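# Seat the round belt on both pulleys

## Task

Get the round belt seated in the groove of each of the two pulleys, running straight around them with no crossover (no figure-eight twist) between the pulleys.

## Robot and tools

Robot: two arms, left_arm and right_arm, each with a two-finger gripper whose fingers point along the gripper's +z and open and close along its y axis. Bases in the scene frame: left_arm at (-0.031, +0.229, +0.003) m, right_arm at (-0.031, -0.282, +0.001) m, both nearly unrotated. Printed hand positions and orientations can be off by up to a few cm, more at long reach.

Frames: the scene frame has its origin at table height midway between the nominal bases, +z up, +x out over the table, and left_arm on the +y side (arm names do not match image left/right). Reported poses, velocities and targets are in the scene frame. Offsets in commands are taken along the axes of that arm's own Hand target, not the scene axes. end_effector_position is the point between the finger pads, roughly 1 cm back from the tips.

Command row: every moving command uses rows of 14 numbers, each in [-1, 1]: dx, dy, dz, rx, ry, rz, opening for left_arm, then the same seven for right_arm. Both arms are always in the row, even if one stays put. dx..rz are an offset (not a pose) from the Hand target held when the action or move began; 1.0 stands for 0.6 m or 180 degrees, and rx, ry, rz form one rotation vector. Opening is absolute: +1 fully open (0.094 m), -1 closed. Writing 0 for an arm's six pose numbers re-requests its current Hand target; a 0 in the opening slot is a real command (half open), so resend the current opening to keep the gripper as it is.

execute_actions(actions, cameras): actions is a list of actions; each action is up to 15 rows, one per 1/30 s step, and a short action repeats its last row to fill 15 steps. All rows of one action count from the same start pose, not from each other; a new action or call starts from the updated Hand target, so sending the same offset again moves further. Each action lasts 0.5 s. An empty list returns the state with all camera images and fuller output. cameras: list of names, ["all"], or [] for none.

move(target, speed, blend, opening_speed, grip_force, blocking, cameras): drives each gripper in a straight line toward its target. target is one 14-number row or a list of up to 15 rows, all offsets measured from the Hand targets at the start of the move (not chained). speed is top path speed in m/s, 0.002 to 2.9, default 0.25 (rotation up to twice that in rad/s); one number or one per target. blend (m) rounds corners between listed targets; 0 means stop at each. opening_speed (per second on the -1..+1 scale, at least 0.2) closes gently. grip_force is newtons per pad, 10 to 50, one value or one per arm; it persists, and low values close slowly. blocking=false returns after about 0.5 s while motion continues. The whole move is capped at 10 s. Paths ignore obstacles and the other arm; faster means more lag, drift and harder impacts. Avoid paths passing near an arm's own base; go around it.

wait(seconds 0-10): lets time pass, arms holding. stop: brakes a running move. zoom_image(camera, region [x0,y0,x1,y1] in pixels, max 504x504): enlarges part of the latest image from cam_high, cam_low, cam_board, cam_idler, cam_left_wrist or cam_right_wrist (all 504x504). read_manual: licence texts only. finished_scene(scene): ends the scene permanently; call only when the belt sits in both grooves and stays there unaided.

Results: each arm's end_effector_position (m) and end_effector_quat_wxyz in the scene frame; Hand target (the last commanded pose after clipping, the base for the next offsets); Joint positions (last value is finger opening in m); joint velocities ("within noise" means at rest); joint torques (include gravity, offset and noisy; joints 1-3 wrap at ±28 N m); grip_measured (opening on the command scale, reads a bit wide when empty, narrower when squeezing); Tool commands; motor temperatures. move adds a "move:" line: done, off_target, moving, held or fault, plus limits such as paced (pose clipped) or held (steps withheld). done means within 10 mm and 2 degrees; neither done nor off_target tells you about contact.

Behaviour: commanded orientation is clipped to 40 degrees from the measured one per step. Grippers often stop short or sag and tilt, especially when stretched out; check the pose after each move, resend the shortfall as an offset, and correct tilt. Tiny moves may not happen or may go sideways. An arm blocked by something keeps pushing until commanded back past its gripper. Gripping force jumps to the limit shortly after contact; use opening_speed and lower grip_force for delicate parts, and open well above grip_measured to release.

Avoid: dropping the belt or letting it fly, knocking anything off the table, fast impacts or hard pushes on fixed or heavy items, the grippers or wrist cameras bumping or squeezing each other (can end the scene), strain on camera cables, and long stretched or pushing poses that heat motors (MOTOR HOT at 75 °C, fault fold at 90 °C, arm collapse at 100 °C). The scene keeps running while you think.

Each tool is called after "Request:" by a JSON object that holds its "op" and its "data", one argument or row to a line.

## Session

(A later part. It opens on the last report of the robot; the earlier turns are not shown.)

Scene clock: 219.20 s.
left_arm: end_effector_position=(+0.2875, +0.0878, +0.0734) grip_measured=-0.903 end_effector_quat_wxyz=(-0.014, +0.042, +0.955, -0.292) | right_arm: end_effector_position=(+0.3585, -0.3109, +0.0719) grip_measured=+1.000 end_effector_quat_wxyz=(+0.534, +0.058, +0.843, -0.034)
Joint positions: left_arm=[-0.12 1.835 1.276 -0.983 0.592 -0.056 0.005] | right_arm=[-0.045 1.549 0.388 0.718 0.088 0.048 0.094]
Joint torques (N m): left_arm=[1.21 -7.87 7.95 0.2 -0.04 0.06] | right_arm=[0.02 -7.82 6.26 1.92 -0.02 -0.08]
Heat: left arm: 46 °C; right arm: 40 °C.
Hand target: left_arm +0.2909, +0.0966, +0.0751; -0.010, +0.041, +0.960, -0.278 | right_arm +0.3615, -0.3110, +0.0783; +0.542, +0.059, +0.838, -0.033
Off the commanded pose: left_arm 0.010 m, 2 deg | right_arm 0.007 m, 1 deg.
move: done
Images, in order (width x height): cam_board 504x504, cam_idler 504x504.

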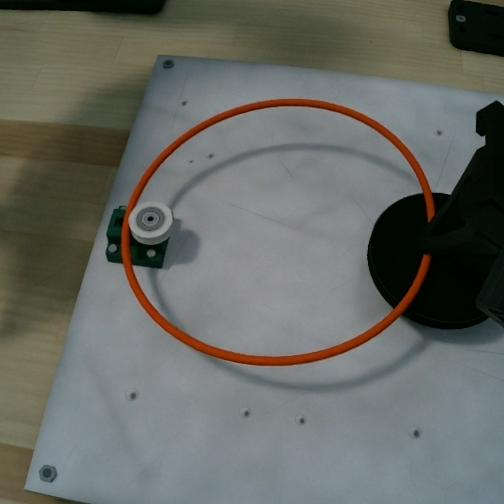

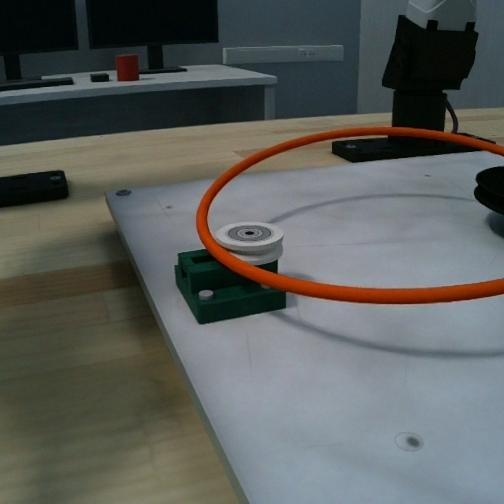

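Request:
{"op": "move", "data": {
  "target": [0.0025,0.0253,-0.016,0,0,0,-0.97,0,0,0,0,0,0,1],
  "speed": 0.08,
  "cameras": ["cam_board","cam_idler"]
}}

Request:
{"op": "zoom_image", "data": {
  "camera": "cam_idler",
  "region": [100, 160, 320, 330]
}}

Scene clock: 227.30 s.
left_arm: end_effector_position=(+0.2891, +0.1033, +0.0795) grip_measured=-0.903 end_effector_quat_wxyz=(-0.012, +0.038, +0.951, -0.308) | right_arm: end_effector_position=(+0.3585, -0.3109, +0.0719) grip_measured=+1.000 end_effector_quat_wxyz=(+0.534, +0.058, +0.843, -0.034)
Joint positions: left_arm=[-0.059 1.835 1.288 -1.026 0.626 0.008 0.005] | right_arm=[-0.045 1.549 0.388 0.718 0.088 0.048 0.094]
Joint torques (N m): left_arm=[0.47 -7.57 7.24 0.21 -0.35 0.06] | right_arm=[0.14 -7.62 6.16 1.93 -0.01 -0.02]
Heat: left arm: 46 °C; right arm: 40 °C.
Hand target: left_arm +0.2910, +0.1146, +0.0751; -0.010, +0.041, +0.960, -0.278 | right_arm +0.3615, -0.3110, +0.0783; +0.542, +0.059, +0.838, -0.033
Off the commanded pose: left_arm 0.012 m, 4 deg | right_arm 0.007 m, 1 deg.
move: off_target (left_arm)
Images, in order (width x height): cam_board 504x504, cam_idler 504x504.

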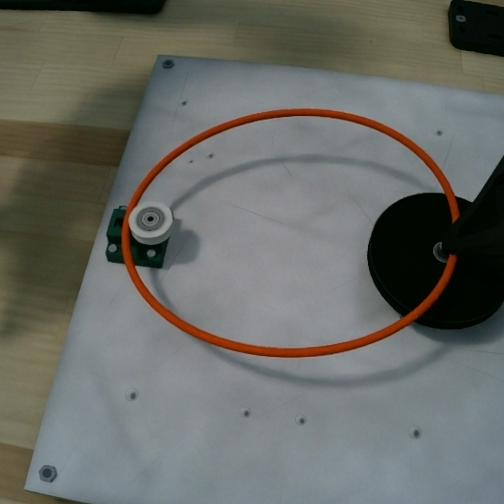

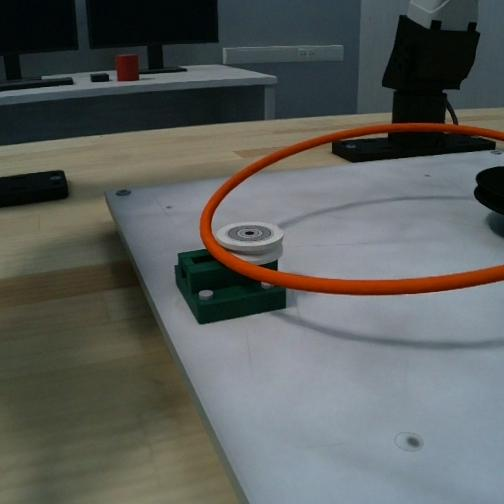

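Scaled by 2.291 from the camera's 504x504 image, which has a finer 720x720 frame.

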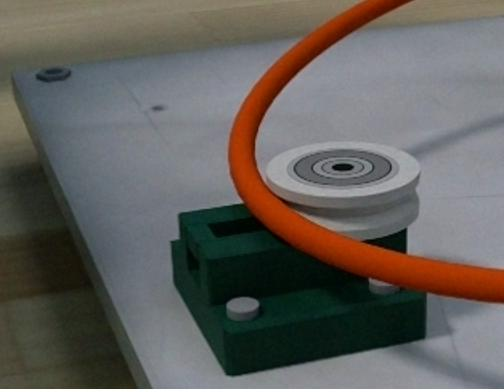

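Request:
{"op": "move", "data": {
  "target": [0.0003,0.0617,-0.0588,0.04,0,0,-0.97,0,0,0,0,0,0,1],
  "speed": 0.1,
  "cameras": ["cam_board","cam_idler","cam_left_wrist"]
}}

Request:
{"op": "zoom_image", "data": {
  "camera": "cam_idler",
  "region": [100, 160, 320, 330]
}}

Scene clock: 236.43 s.
left_arm: end_effector_position=(+0.2903, +0.1573, +0.0859) grip_measured=-0.903 end_effector_quat_wxyz=(-0.016, +0.038, +0.937, -0.346) | right_arm: end_effector_position=(+0.3585, -0.3109, +0.0719) grip_measured=+1.000 end_effector_quat_wxyz=(+0.534, +0.058, +0.843, -0.034)
Joint positions: left_arm=[0.138 1.902 1.362 -1.206 0.689 0.267 0.005] | right_arm=[-0.045 1.549 0.388 0.718 0.088 0.048 0.094]
Joint torques (N m): left_arm=[1.07 -6.99 8.13 -0.09 0.11 0.07] | right_arm=[-0.03 -7.6 6.01 1.92 0.06 -0.03]
Heat: left arm: 46 °C; right arm: 41 °C.
Hand target: left_arm +0.2950, +0.1646, +0.0852; -0.013, +0.040, +0.940, -0.337 | right_arm +0.3615, -0.3110, +0.0783; +0.542, +0.059, +0.838, -0.033
Off the commanded pose: left_arm 0.009 m, 1 deg | right_arm 0.007 m, 1 deg.
move: done
Images, in order (width x height): cam_board 504x504, cam_idler 504x504, cam_left_wrist 504x504.

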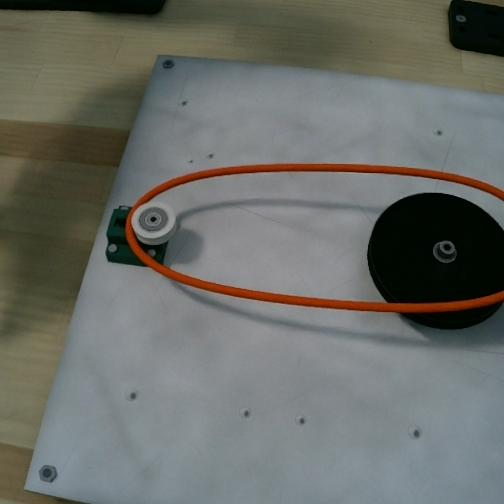

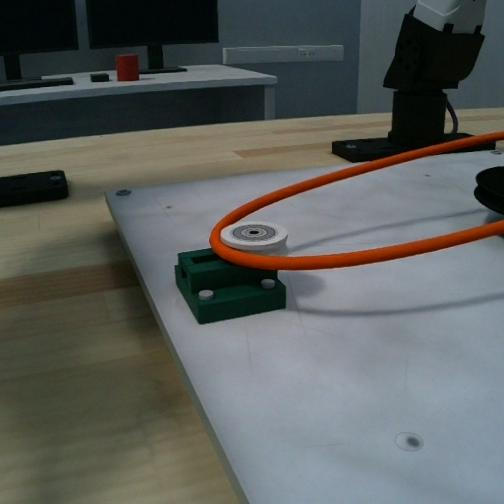

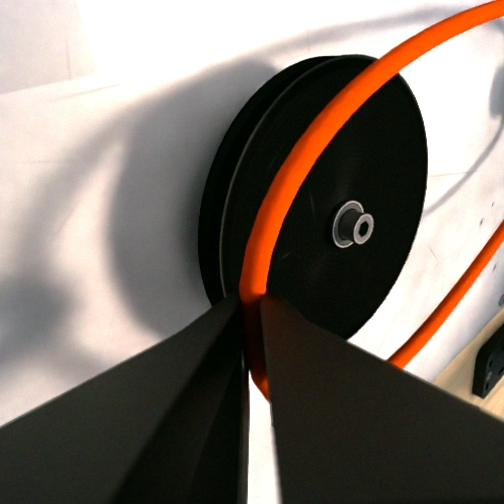

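Scaled by 2.291 from the camera's 504x504 image, which has a finer 720x720 frame.

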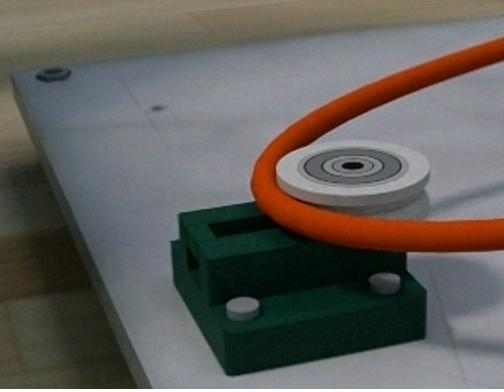

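Request:
{"op": "move", "data": {
  "target": [
    [-0.036,0.0222,-0.0183,0.035,0,0,-0.97,0,0,0,0,0,0,1],
    [-0.036,0.0395,0.0023,0.035,0,0,-0.97,0,0,0,0,0,0,1]
  ],
  "speed": 0.08,
  "cameras": ["cam_board","cam_left_wrist"]
}}

Request:
{"op": "zoom_image", "data": {
  "camera": "cam_left_wrist",
  "region": [220, 50, 470, 400]
}}

Request:
{"op": "zoom_image", "data": {
  "camera": "cam_board",
  "region": [340, 160, 504, 340]
}}

Scene clock: 258.27 s.
left_arm: end_effector_position=(+0.3118, +0.1663, +0.0788) grip_measured=-0.903 end_effector_quat_wxyz=(-0.030, +0.038, +0.914, -0.404) | right_arm: end_effector_position=(+0.3585, -0.3109, +0.0719) grip_measured=+1.000 end_effector_quat_wxyz=(+0.534, +0.058, +0.843, -0.034)
Joint positions: left_arm=[0.195 2.074 1.507 -1.313 0.787 0.392 0.005] | right_arm=[-0.045 1.549 0.388 0.718 0.088 0.048 0.094]
Joint torques (N m): left_arm=[2.45 -8.2 5.53 0.11 0.05 0.07] | right_arm=[0.25 -7.62 6.09 1.91 0.01 -0.05]
Motor temperatures (°C): left_arm=[25 46 40 24 25 23 29] | right_arm=[24 37 31 41 25 22 23]
Heat: left arm: 46 °C; right arm: 41 °C.
Hand target: left_arm +0.3180, +0.1802, +0.0692; -0.015, +0.039, +0.920, -0.388 | right_arm +0.3615, -0.3110, +0.0783; +0.542, +0.059, +0.838, -0.033
Off the commanded pose: left_arm 0.018 m, 3 deg | right_arm 0.007 m, 1 deg.
move: off_target (left_arm)
Images, in order (width x height): cam_board 504x504, cam_left_wrist 504x504.

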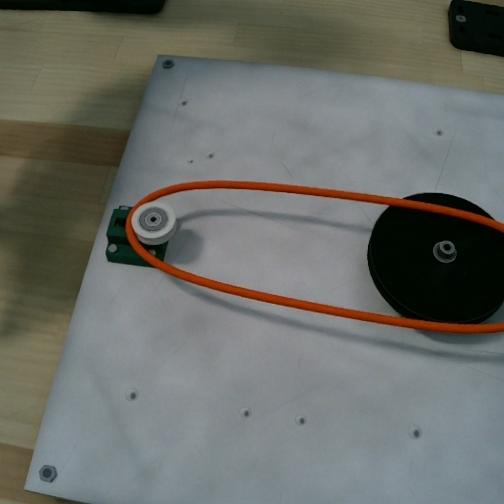

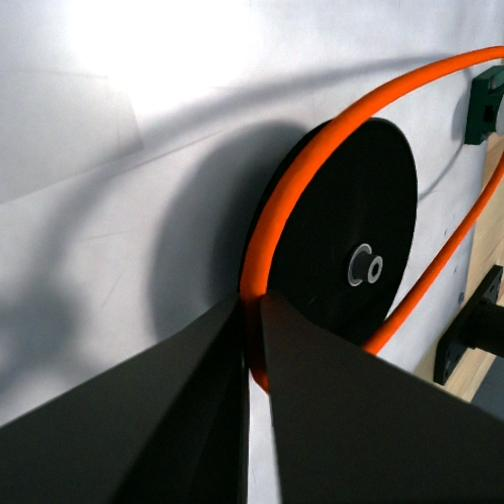

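Scaled by 1.440 from the camera's 504x504 image, which has a finer 720x720 frame.

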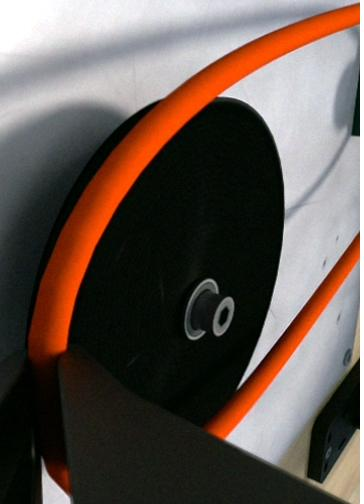

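Scaled by 2.800 from the camera's 504x504 image, which has a finer 720x720 frame.

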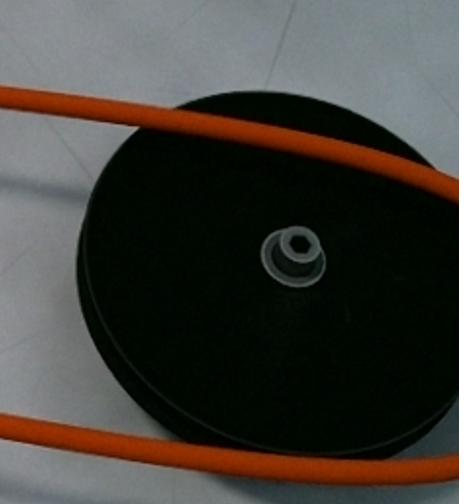

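Request:
{"op": "move", "data": {
  "target": [-0.02,0.0108,0.0081,0,0,0,-0.97,0,0,0,0,0,0,1],
  "speed": 0.08,
  "cameras": ["cam_left_wrist"]
}}

Request:
{"op": "zoom_image", "data": {
  "camera": "cam_left_wrist",
  "region": [220, 50, 470, 400]
}}

Scene clock: 267.10 s.
left_arm: end_effector_position=(+0.3172, +0.1668, +0.0675) grip_measured=-0.903 end_effector_quat_wxyz=(-0.037, +0.034, +0.912, -0.407) | right_arm: end_effector_position=(+0.3585, -0.3109, +0.0719) grip_measured=+1.000 end_effector_quat_wxyz=(+0.534, +0.058, +0.843, -0.034)
Joint positions: left_arm=[0.195 2.122 1.528 -1.304 0.79 0.392 0.005] | right_arm=[-0.045 1.549 0.388 0.718 0.088 0.048 0.094]
Joint torques (N m): left_arm=[1.84 -8.23 7.94 0.08 0.02 -0.03] | right_arm=[0.28 -7.57 5.86 1.96 -0.02 -0.09]
Heat: left arm: 47 °C; right arm: 41 °C.
Hand target: left_arm +0.3301, +0.1802, +0.0612; -0.015, +0.039, +0.920, -0.389 | right_arm +0.3615, -0.3110, +0.0783; +0.542, +0.059, +0.838, -0.033
Off the commanded pose: left_arm 0.020 m, 3 deg | right_arm 0.007 m, 1 deg.
move: off_target (left_arm)
Images, in order (width x height): cam_left_wrist 504x504.

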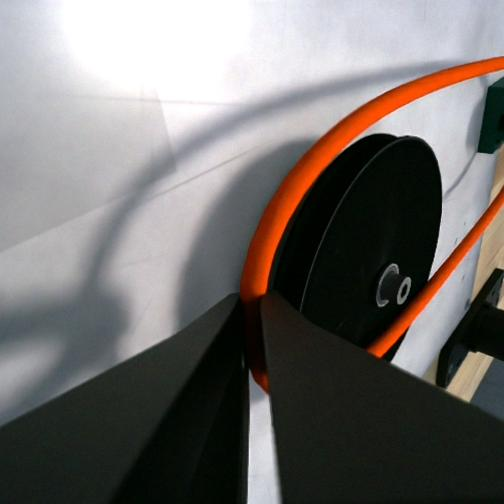

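Scaled by 1.440 from the camera's 504x504 image, which has a finer 720x720 frame.

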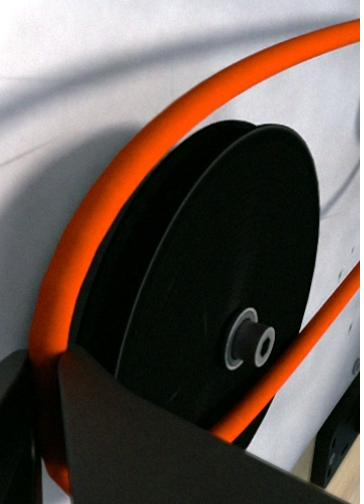

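Request:
{"op": "move", "data": {
  "target": [
    [0.0003,-0.0061,-0.0105,0,0,0,-0.97,0,0,0,0,0,0,1],
    [0.0836,-0.0098,-0.0091,0,0,0,-0.97,0,0,0,0,0,0,1]
  ],
  "speed": 0.08,
  "cameras": ["cam_left_wrist","cam_board"]
}}

Request:
{"op": "zoom_image", "data": {
  "camera": "cam_left_wrist",
  "region": [220, 0, 470, 350]
}}

Request:
{"op": "zoom_image", "data": {
  "camera": "cam_board",
  "region": [340, 160, 504, 340]
}}

Scene clock: 278.67 s.
left_arm: end_effector_position=(+0.2823, +0.1682, +0.0663) grip_measured=-0.903 end_effector_quat_wxyz=(-0.030, +0.031, +0.908, -0.417) | right_arm: end_effector_position=(+0.3585, -0.3109, +0.0719) grip_measured=+1.000 end_effector_quat_wxyz=(+0.534, +0.058, +0.843, -0.034)
Joint positions: left_arm=[0.227 2.008 1.332 -1.246 0.807 0.431 0.005] | right_arm=[-0.045 1.549 0.388 0.718 0.088 0.048 0.094]
Joint torques (N m): left_arm=[2.69 -11.54 4.7 -0.28 -0.24 0.14] | right_arm=[0.17 -7.75 5.97 1.92 0.04 -0.06]
Heat: left arm: 48 °C; right arm: 42 °C.
Hand target: left_arm +0.2800, +0.1842, +0.0690; -0.015, +0.039, +0.920, -0.389 | right_arm +0.3615, -0.3110, +0.0783; +0.542, +0.059, +0.838, -0.033
Off the commanded pose: left_arm 0.016 m, 4 deg | right_arm 0.007 m, 1 deg.
move: off_target (left_arm)
Images, in order (width x height): cam_board 504x504, cam_left_wrist 504x504.

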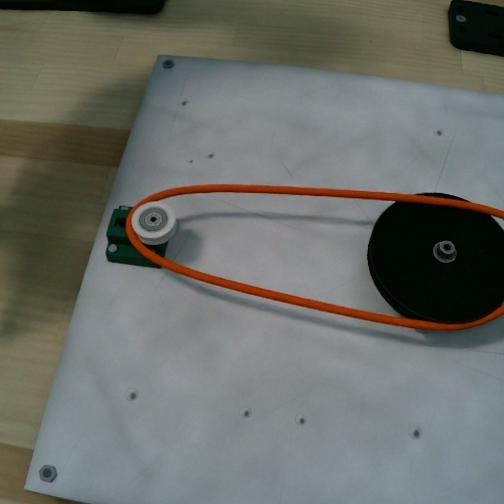

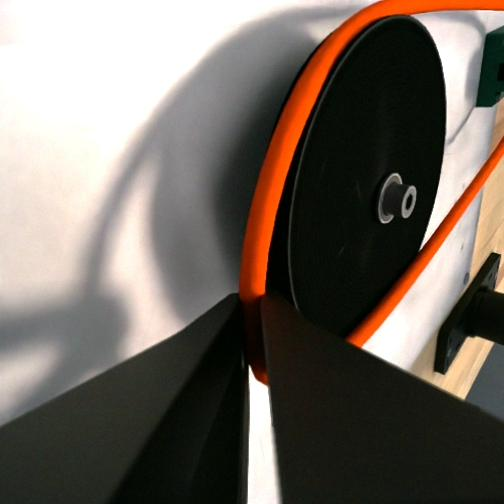

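Scaled by 1.440 from the camera's 504x504 image, which has a finer 720x720 frame.

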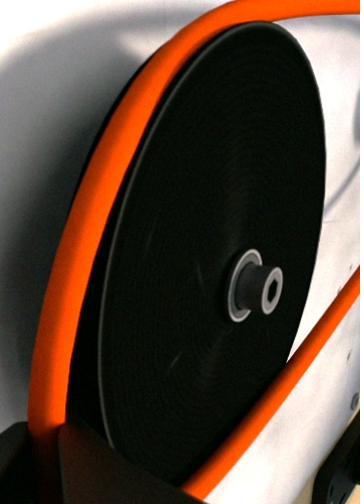

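Scaled by 2.800 from the camera's 504x504 image, which has a finer 720x720 frame.

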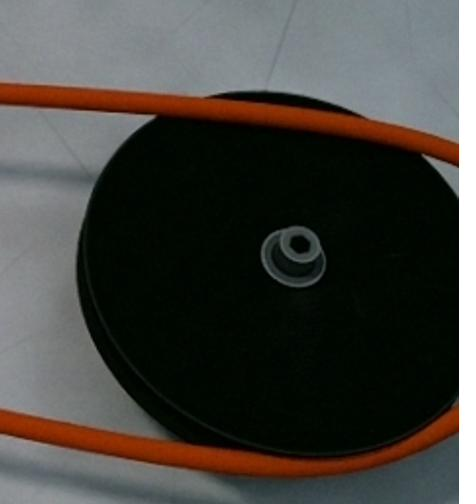

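Request:
{"op": "move", "data": {
  "target": [
    [0.0653,-0.015,0.0115,0,0,0,-0.97,0,0,0,0,0,0,1],
    [0.0945,-0.013,0.0303,0,0,0,-0.97,0,0,0,0,0,0,1]
  ],
  "speed": 0.08,
  "cameras": ["cam_left_wrist","cam_board"]
}}

Request:
{"op": "zoom_image", "data": {
  "camera": "cam_left_wrist",
  "region": [220, 0, 470, 350]
}}

Request:
{"op": "zoom_image", "data": {
  "camera": "cam_board",
  "region": [340, 160, 504, 340]
}}

Scene clock: 289.43 s.
left_arm: end_effector_position=(+0.2503, +0.1586, +0.0632) grip_measured=-0.903 end_effector_quat_wxyz=(+0.033, +0.051, +0.906, -0.418) | right_arm: end_effector_position=(+0.3585, -0.3109, +0.0719) grip_measured=+1.000 end_effector_quat_wxyz=(+0.534, +0.058, +0.843, -0.034)
Joint positions: left_arm=[0.234 1.809 1.053 -1.039 0.844 0.432 0.005] | right_arm=[-0.045 1.549 0.388 0.718 0.088 0.048 0.094]
Joint torques (N m): left_arm=[1.81 -9.58 3.48 -1.01 -0.52 0.12] | right_arm=[0.18 -7.64 6.13 1.94 0.04 -0.04]
Heat: left arm: 50 °C; right arm: 42 °C.
Hand target: left_arm +0.2220, +0.1706, +0.0618; -0.015, +0.039, +0.920, -0.389 | right_arm +0.3615, -0.3110, +0.0783; +0.542, +0.059, +0.838, -0.033
Off the commanded pose: left_arm 0.031 m, 7 deg | right_arm 0.007 m, 1 deg.
move: off_target (left_arm)
Images, in order (width x height): cam_board 504x504, cam_left_wrist 504x504.

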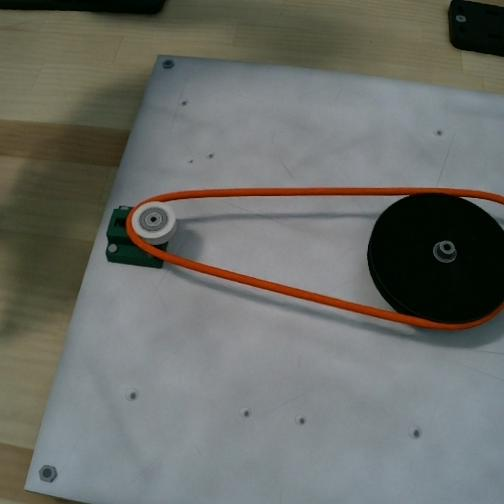

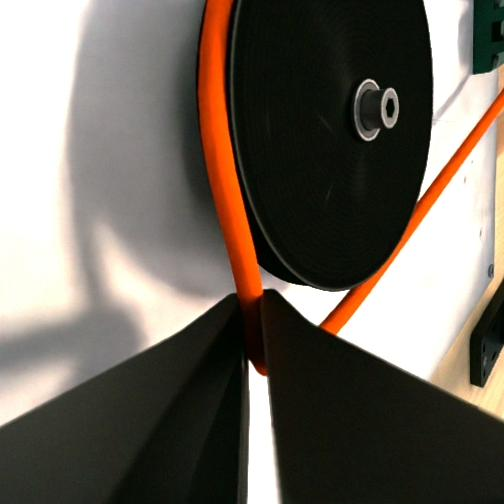

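Scaled by 1.440 from the camera's 504x504 image, which has a finer 720x720 frame.

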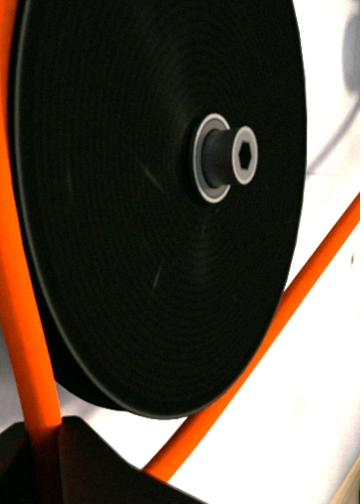

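Scaled by 2.800 from the camera's 504x504 image, which has a finer 720x720 frame.

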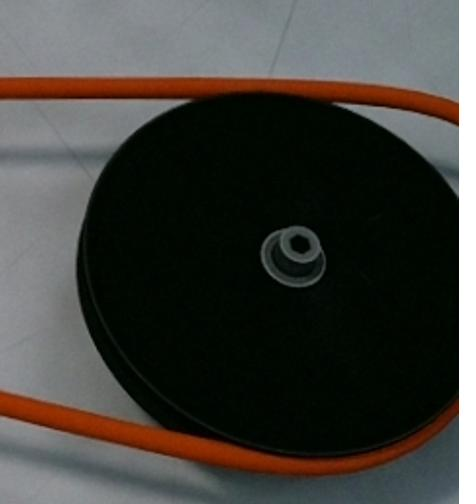

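Request:
{"op": "move", "data": {
  "target": [
    [0.0097,0.0048,0.0095,0,0,0,-0.97,0,0,0,0,0,0,1],
    [-0.0498,0.0148,0.0087,0,0,0,-0.97,0,0,0,0,0,0,1]
  ],
  "speed": 0.06,
  "cameras": ["cam_left_wrist","cam_board"]
}}

Request:
{"op": "zoom_image", "data": {
  "camera": "cam_left_wrist",
  "region": [220, 0, 470, 350]
}}

Request:
{"op": "zoom_image", "data": {
  "camera": "cam_board",
  "region": [340, 160, 504, 340]
}}

Scene clock: 300.73 s.
left_arm: end_effector_position=(+0.2648, +0.1611, +0.0602) grip_measured=-0.903 end_effector_quat_wxyz=(+0.026, +0.048, +0.908, -0.415) | right_arm: end_effector_position=(+0.3585, -0.3109, +0.0719) grip_measured=+1.000 end_effector_quat_wxyz=(+0.534, +0.058, +0.843, -0.034)
Joint positions: left_arm=[0.227 1.87 1.124 -1.054 0.834 0.42 0.005] | right_arm=[-0.045 1.549 0.388 0.718 0.088 0.048 0.094]
Joint torques (N m): left_arm=[0.54 -6.35 6.48 -0.67 -0.4 -0.03] | right_arm=[0.1 -7.68 5.96 1.9 0 -0.04]
Motor temperatures (°C): left_arm=[25 53 36 25 25 23 30] | right_arm=[24 37 31 42 25 22 23]
Heat: left arm: 53 °C; right arm: 42 °C.
Hand target: left_arm +0.2520, +0.1704, +0.0519; -0.015, +0.039, +0.920, -0.389 | right_arm +0.3615, -0.3110, +0.0783; +0.542, +0.059, +0.838, -0.033
Off the commanded pose: left_arm 0.018 m, 6 deg | right_arm 0.007 m, 1 deg.
move: off_target (left_arm)
Images, in order (width x height): cam_board 504x504, cam_left_wrist 504x504.

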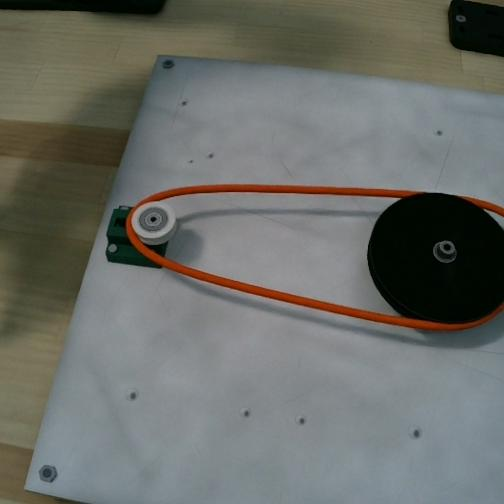

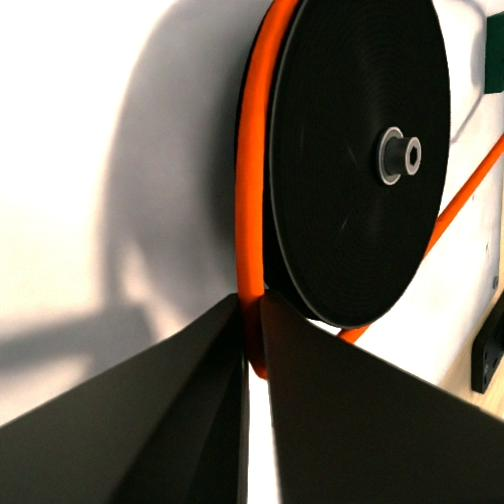

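Scaled by 1.440 from the camera's 504x504 image, which has a finer 720x720 frame.

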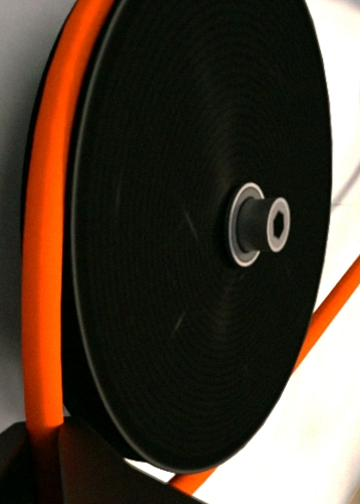

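Scaled by 2.800 from the camera's 504x504 image, which has a finer 720x720 frame.

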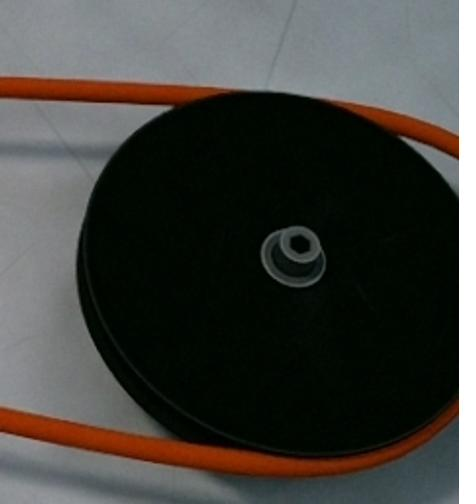

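Request:
{"op": "move", "data": {
  "target": [-0.0590,-0.0035,0.0037,0,0,0,-0.97,0,0,0,0,0,0,1],
  "speed": 0.06,
  "cameras": ["cam_left_wrist","cam_board"]
}}

Request:
{"op": "zoom_image", "data": {
  "camera": "cam_left_wrist",
  "region": [150, 150, 400, 400]
}}

Request:
{"op": "zoom_image", "data": {
  "camera": "cam_board",
  "region": [340, 160, 504, 340]
}}

Scene clock: 328.40 s.
left_arm: end_effector_position=(+0.2865, +0.1580, +0.0572) grip_measured=-0.903 end_effector_quat_wxyz=(-0.004, +0.041, +0.913, -0.407) | right_arm: end_effector_position=(+0.3585, -0.3109, +0.0719) grip_measured=+1.000 end_effector_quat_wxyz=(+0.534, +0.058, +0.843, -0.034)
Joint positions: left_arm=[0.191 1.972 1.265 -1.113 0.808 0.374 0.005] | right_arm=[-0.045 1.549 0.388 0.718 0.088 0.048 0.094]
Joint torques (N m): left_arm=[0.16 -7.02 7.27 -0.24 -0.06 -0.11] | right_arm=[0.25 -7.61 6.15 1.91 0 -0.06]
Heat: left arm: 49 °C; right arm: 43 °C.
Hand target: left_arm +0.2871, +0.1645, +0.0519; -0.015, +0.039, +0.921, -0.388 | right_arm +0.3615, -0.3110, +0.0783; +0.542, +0.059, +0.838, -0.033
Off the commanded pose: left_arm 0.008 m, 3 deg | right_arm 0.007 m, 1 deg.
move: off_target (left_arm)
Images, in order (width x height): cam_board 504x504, cam_left_wrist 504x504.

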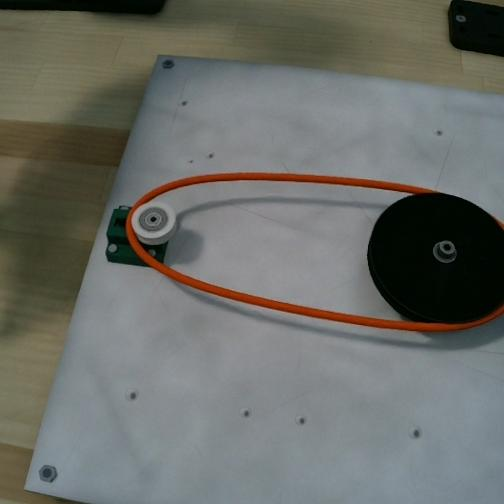

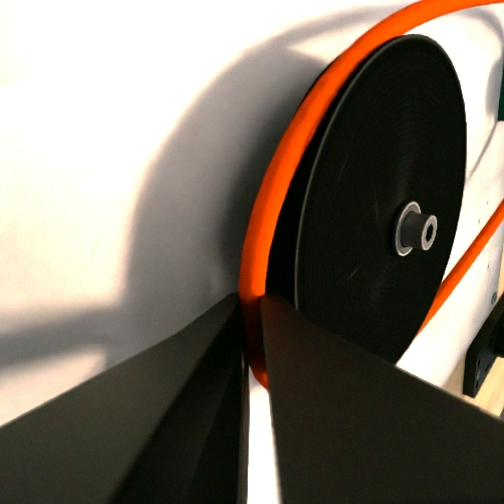

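Scaled by 2.016 from the camera's 504x504 image, which has a finer 720x720 frame.

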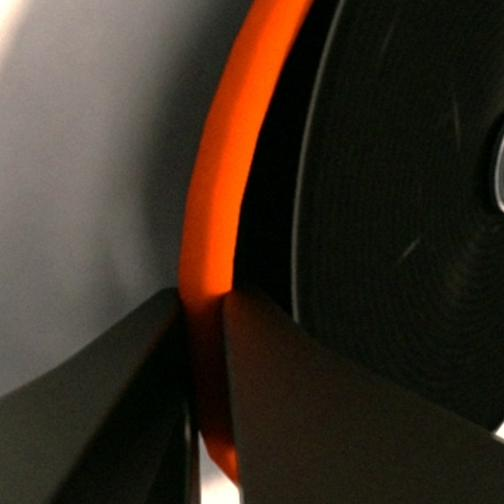

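Scaled by 2.800 from the camera's 504x504 image, which has a finer 720x720 frame.

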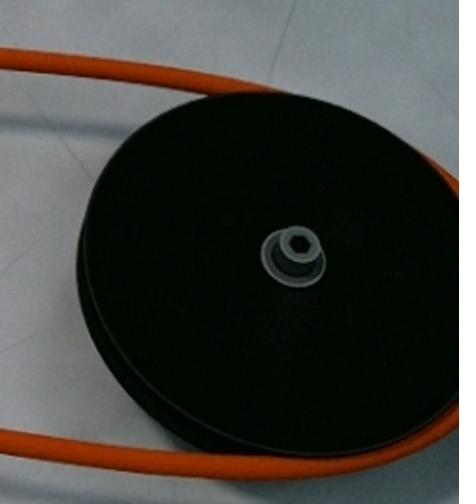

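Request:
{"op": "move", "data": {
  "target": [-0.0013,-0.0253,-0.0026,0,0,0,-0.97,0,0,0,0,0,0,1],
  "speed": 0.04,
  "cameras": ["cam_left_wrist","cam_board"]
}}

Request:
{"op": "zoom_image", "data": {
  "camera": "cam_left_wrist",
  "region": [150, 150, 400, 400]
}}

Request:
{"op": "zoom_image", "data": {
  "camera": "cam_board",
  "region": [340, 160, 504, 340]
}}

Scene clock: 338.40 s.
left_arm: end_effector_position=(+0.2865, +0.1538, +0.0584) grip_measured=-0.903 end_effector_quat_wxyz=(-0.016, +0.034, +0.915, -0.401) | right_arm: end_effector_position=(+0.3585, -0.3109, +0.0719) grip_measured=+1.000 end_effector_quat_wxyz=(+0.534, +0.058, +0.843, -0.034)
Joint positions: left_arm=[0.173 1.972 1.277 -1.122 0.796 0.337 0.005] | right_arm=[-0.045 1.549 0.388 0.718 0.088 0.048 0.094]
Joint torques (N m): left_arm=[-0.95 -9.51 6.93 -0.3 0.11 -0.12] | right_arm=[0.18 -7.83 6.05 1.9 -0.03 -0.06]
Heat: left arm: 49 °C; right arm: 43 °C.
Hand target: left_arm +0.2870, +0.1549, +0.0639; -0.015, +0.039, +0.920, -0.389 | right_arm +0.3615, -0.3110, +0.0783; +0.542, +0.059, +0.838, -0.033
Off the commanded pose: left_arm 0.006 m, 2 deg | right_arm 0.007 m, 1 deg.
move: done
Images, in order (width x height): cam_board 504x504, cam_left_wrist 504x504.

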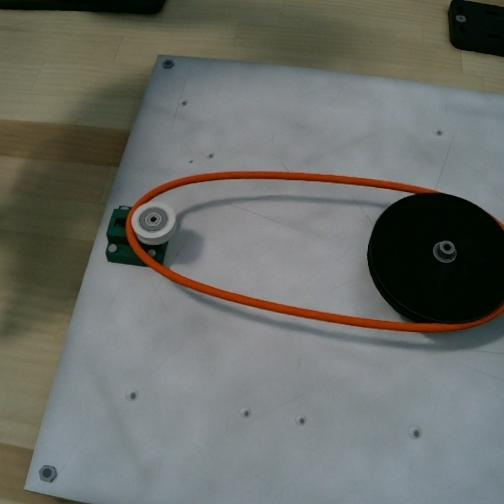

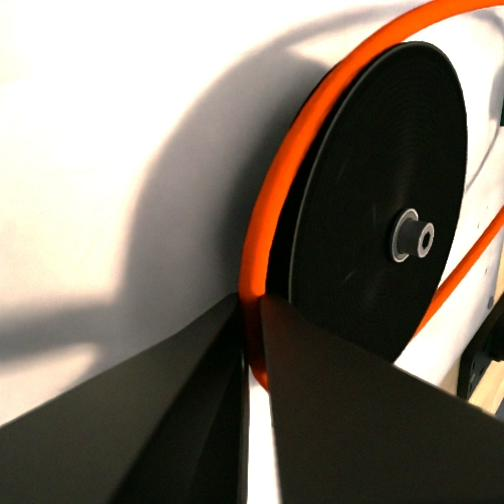

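Scaled by 2.016 from the camera's 504x504 image, which has a finer 720x720 frame.

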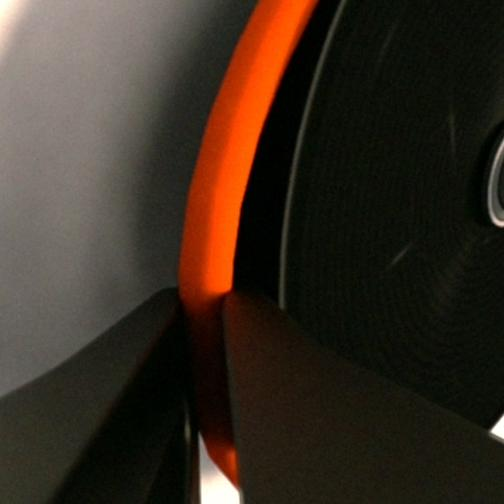

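Scaled by 2.800 from the camera's 504x504 image, which has a finer 720x720 frame.

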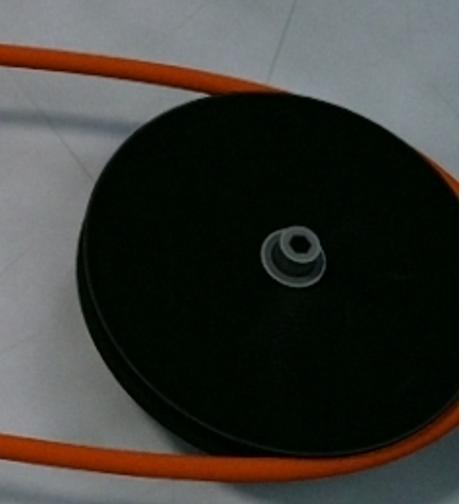

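Request:
{"op": "move", "data": {
  "target": [0,0,0,0,0,0,-0.82,0,0,0,0,0,0,1],
  "opening_speed": 0.2
}}

Request:
{"op": "move", "data": {
  "target": [0,0,-0.022,0,0,0,-0.82,0,0,0,0,0,0,1],
  "speed": 0.05,
  "cameras": ["all"]
}}

Request:
{"op": "zoom_image", "data": {
  "camera": "cam_left_wrist",
  "region": [150, 150, 400, 400]
}}

Scene clock: 346.50 s.
left_arm: end_effector_position=(+0.2862, +0.1545, +0.0576) grip_measured=-0.822 end_effector_quat_wxyz=(-0.017, +0.034, +0.917, -0.398) | right_arm: end_effector_position=(+0.3585, -0.3109, +0.0719) grip_measured=+1.000 end_effector_quat_wxyz=(+0.534, +0.058, +0.843, -0.034)
Joint positions: left_arm=[0.173 1.972 1.277 -1.122 0.79 0.336 0.008] | right_arm=[-0.045 1.549 0.388 0.718 0.088 0.048 0.094]
Joint torques (N m): left_arm=[-0.9 -9.59 6.97 -0.31 0.19 -0.12] | right_arm=[0.24 -7.73 6.09 1.89 0 -0.06]
Heat: left arm: 51 °C; right arm: 43 °C.
Hand target: left_arm +0.2870, +0.1549, +0.0639; -0.015, +0.039, +0.920, -0.389 | right_arm +0.3615, -0.3110, +0.0783; +0.542, +0.059, +0.838, -0.033
Off the commanded pose: left_arm 0.006 m, 1 deg | right_arm 0.007 m, 1 deg.
move: done

Scene clock: 347.57 s.
left_arm: end_effector_position=(+0.2839, +0.1618, +0.0651) grip_measured=-0.822 end_effector_quat_wxyz=(-0.027, +0.030, +0.919, -0.393) | right_arm: end_effector_position=(+0.3585, -0.3109, +0.0719) grip_measured=+1.000 end_effector_quat_wxyz=(+0.534, +0.058, +0.843, -0.034)
Joint positions: left_arm=[0.19 1.972 1.312 -1.19 0.771 0.354 0.008] | right_arm=[-0.045 1.549 0.388 0.718 0.088 0.048 0.094]
Joint torques (N m): left_arm=[0.14 -9.48 7.34 -0.3 0.28 0.07] | right_arm=[0.14 -7.54 5.91 1.89 0.01 -0.03]
Heat: left arm: 52 °C; right arm: 43 °C.
Hand target: left_arm +0.2878, +0.1644, +0.0732; -0.015, +0.039, +0.921, -0.388 | right_arm +0.3615, -0.3110, +0.0783; +0.542, +0.059, +0.838, -0.033
Off the commanded pose: left_arm 0.009 m, 2 deg | right_arm 0.007 m, 1 deg.
move: done

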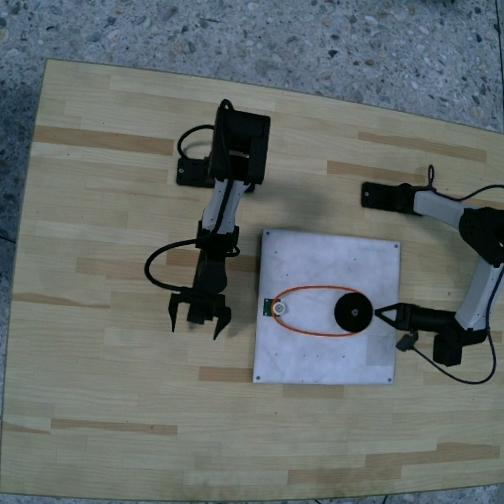

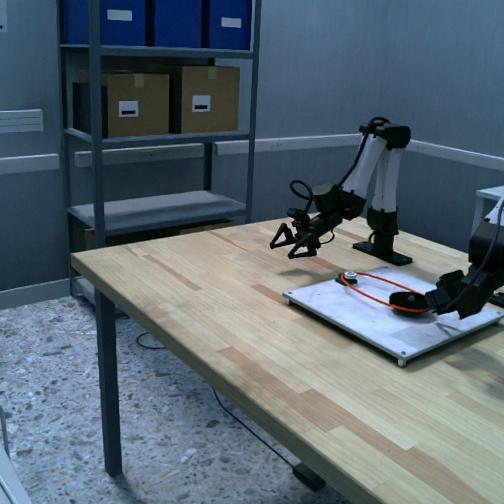

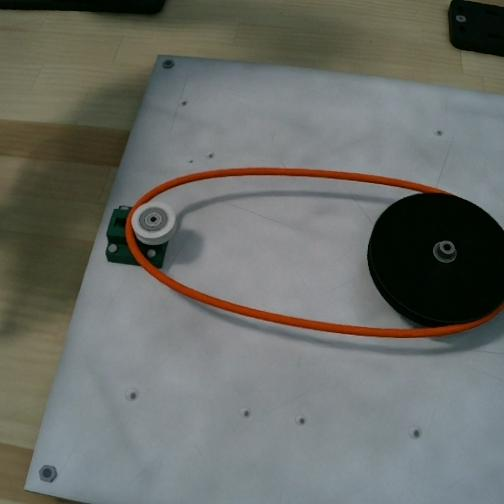

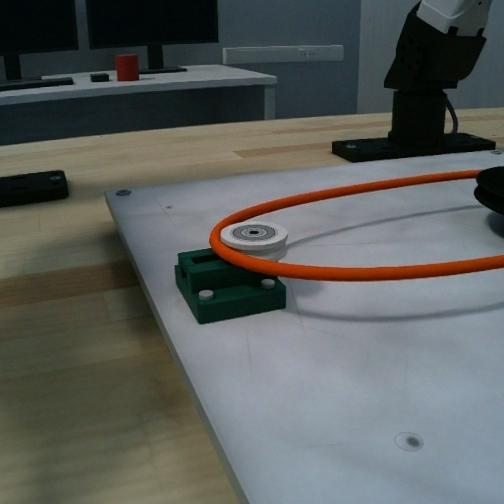

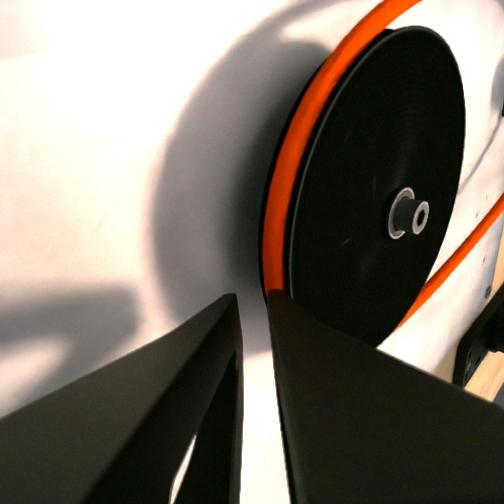

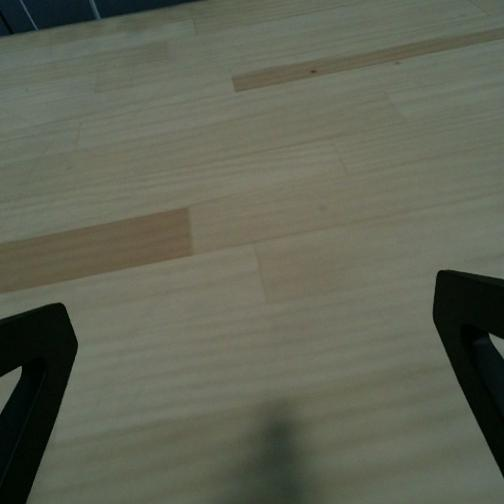

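Scaled by 2.016 from the camera's 504x504 image, which has a finer 720x720 frame.

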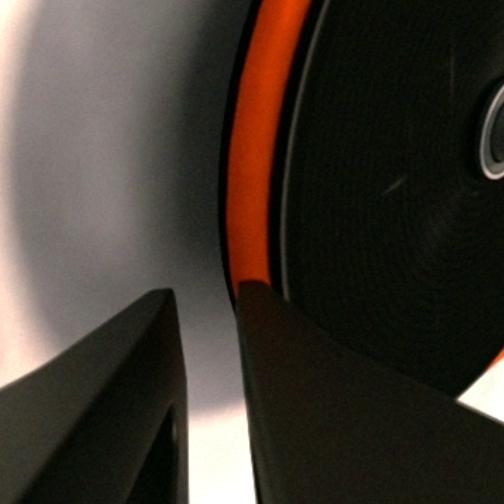

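Snapped in the groove.

Request:
{"op": "move", "data": {
  "target": [0,0,-0.15,0,0,0,-0.82,0,0,0,0,0,0,1],
  "speed": 0.12,
  "cameras": ["all"]
}}

Request:
{"op": "zoom_image", "data": {
  "camera": "cam_left_wrist",
  "region": [200, 0, 500, 300]
}}

Request:
{"op": "zoom_image", "data": {
  "camera": "cam_low",
  "region": [330, 250, 480, 350]
}}

Request:
{"op": "zoom_image", "data": {
  "camera": "cam_board",
  "region": [340, 160, 504, 340]
}}

Request:
{"op": "zoom_image", "data": {
  "camera": "cam_idler",
  "region": [100, 160, 320, 330]
}}

Scene clock: 355.50 s.
left_arm: end_effector_position=(+0.2926, +0.2266, +0.1338) grip_measured=-0.822 end_effector_quat_wxyz=(+0.000, +0.027, +0.922, -0.386) | right_arm: end_effector_position=(+0.3585, -0.3109, +0.0719) grip_measured=+1.000 end_effector_quat_wxyz=(+0.534, +0.058, +0.843, -0.034)
Joint positions: left_arm=[0.37 1.982 1.61 -1.563 0.722 0.551 0.008] | right_arm=[-0.045 1.549 0.388 0.718 0.088 0.048 0.094]
Joint torques (N m): left_arm=[-0.06 -8.05 7.49 -0.49 0.21 0.08] | right_arm=[0.02 -7.57 5.94 1.88 -0.03 -0.02]
Heat: left arm: 53 °C; right arm: 43 °C.
Hand target: left_arm +0.2930, +0.2287, +0.1358; -0.015, +0.039, +0.920, -0.389 | right_arm +0.3615, -0.3110, +0.0783; +0.542, +0.059, +0.838, -0.033
Off the commanded pose: left_arm 0.003 m, 2 deg | right_arm 0.007 m, 1 deg.
joint sent to its limit (left arm) — joint 4 (wrist pitch), lower limit. The joint targets still meet the commanded pose.
move: done

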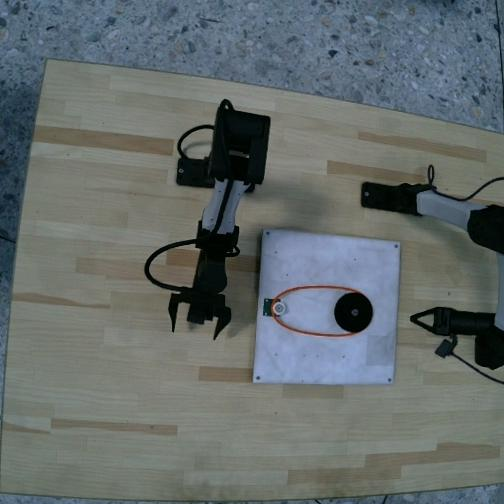

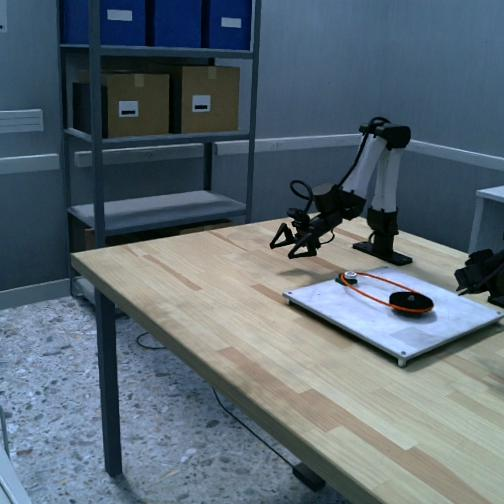

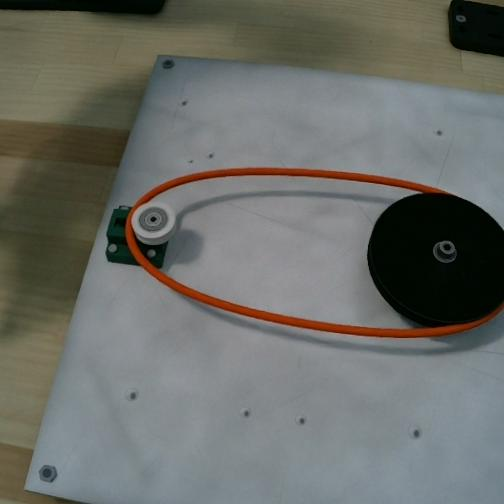

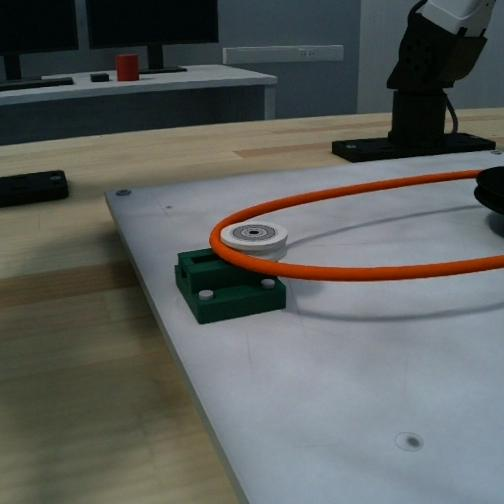

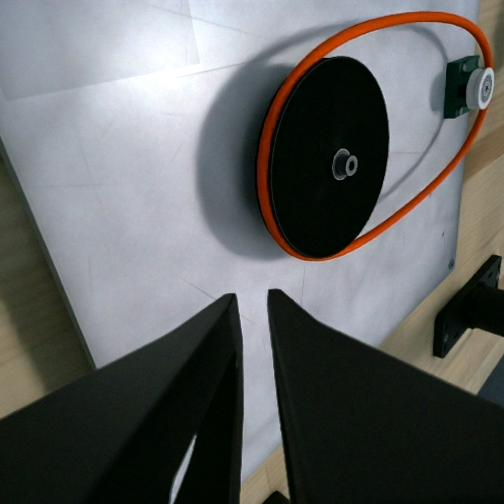

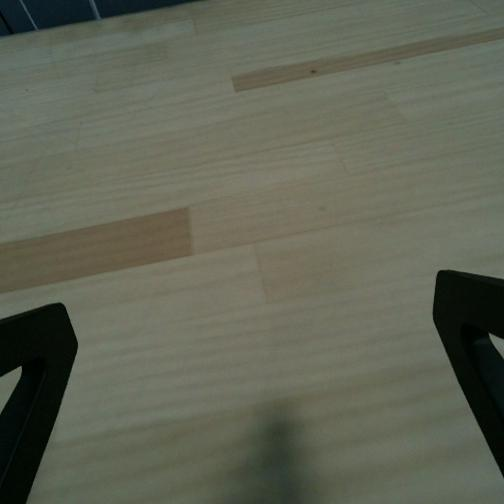

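Scaled by 1.680 from the camera's 504x504 image, which has a finer 720x720 frame.

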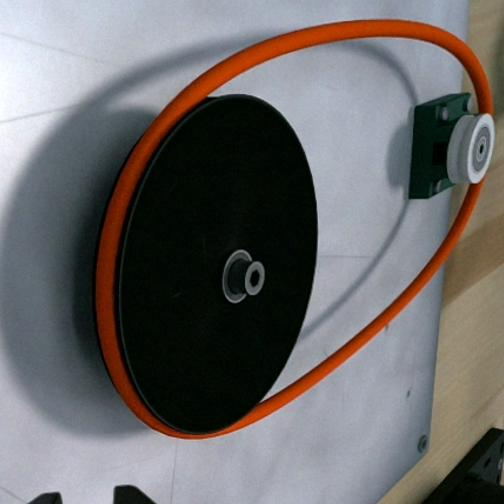

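Scaled by 3.360 from the camera's 504x504 image, which has a finer 720x720 frame.

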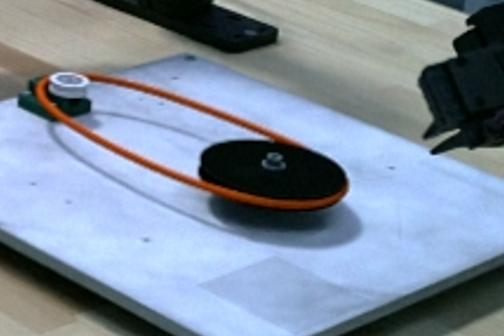

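Scaled by 2.800 from the camera's 504x504 image, which has a finer 720x720 frame.

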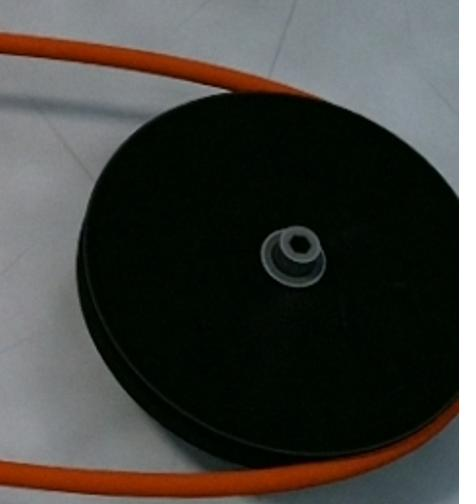

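Scaled by 2.291 from the camera's 504x504 image, which has a finer 720x720 frame.

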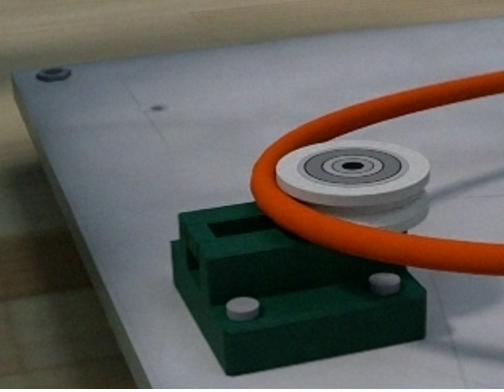

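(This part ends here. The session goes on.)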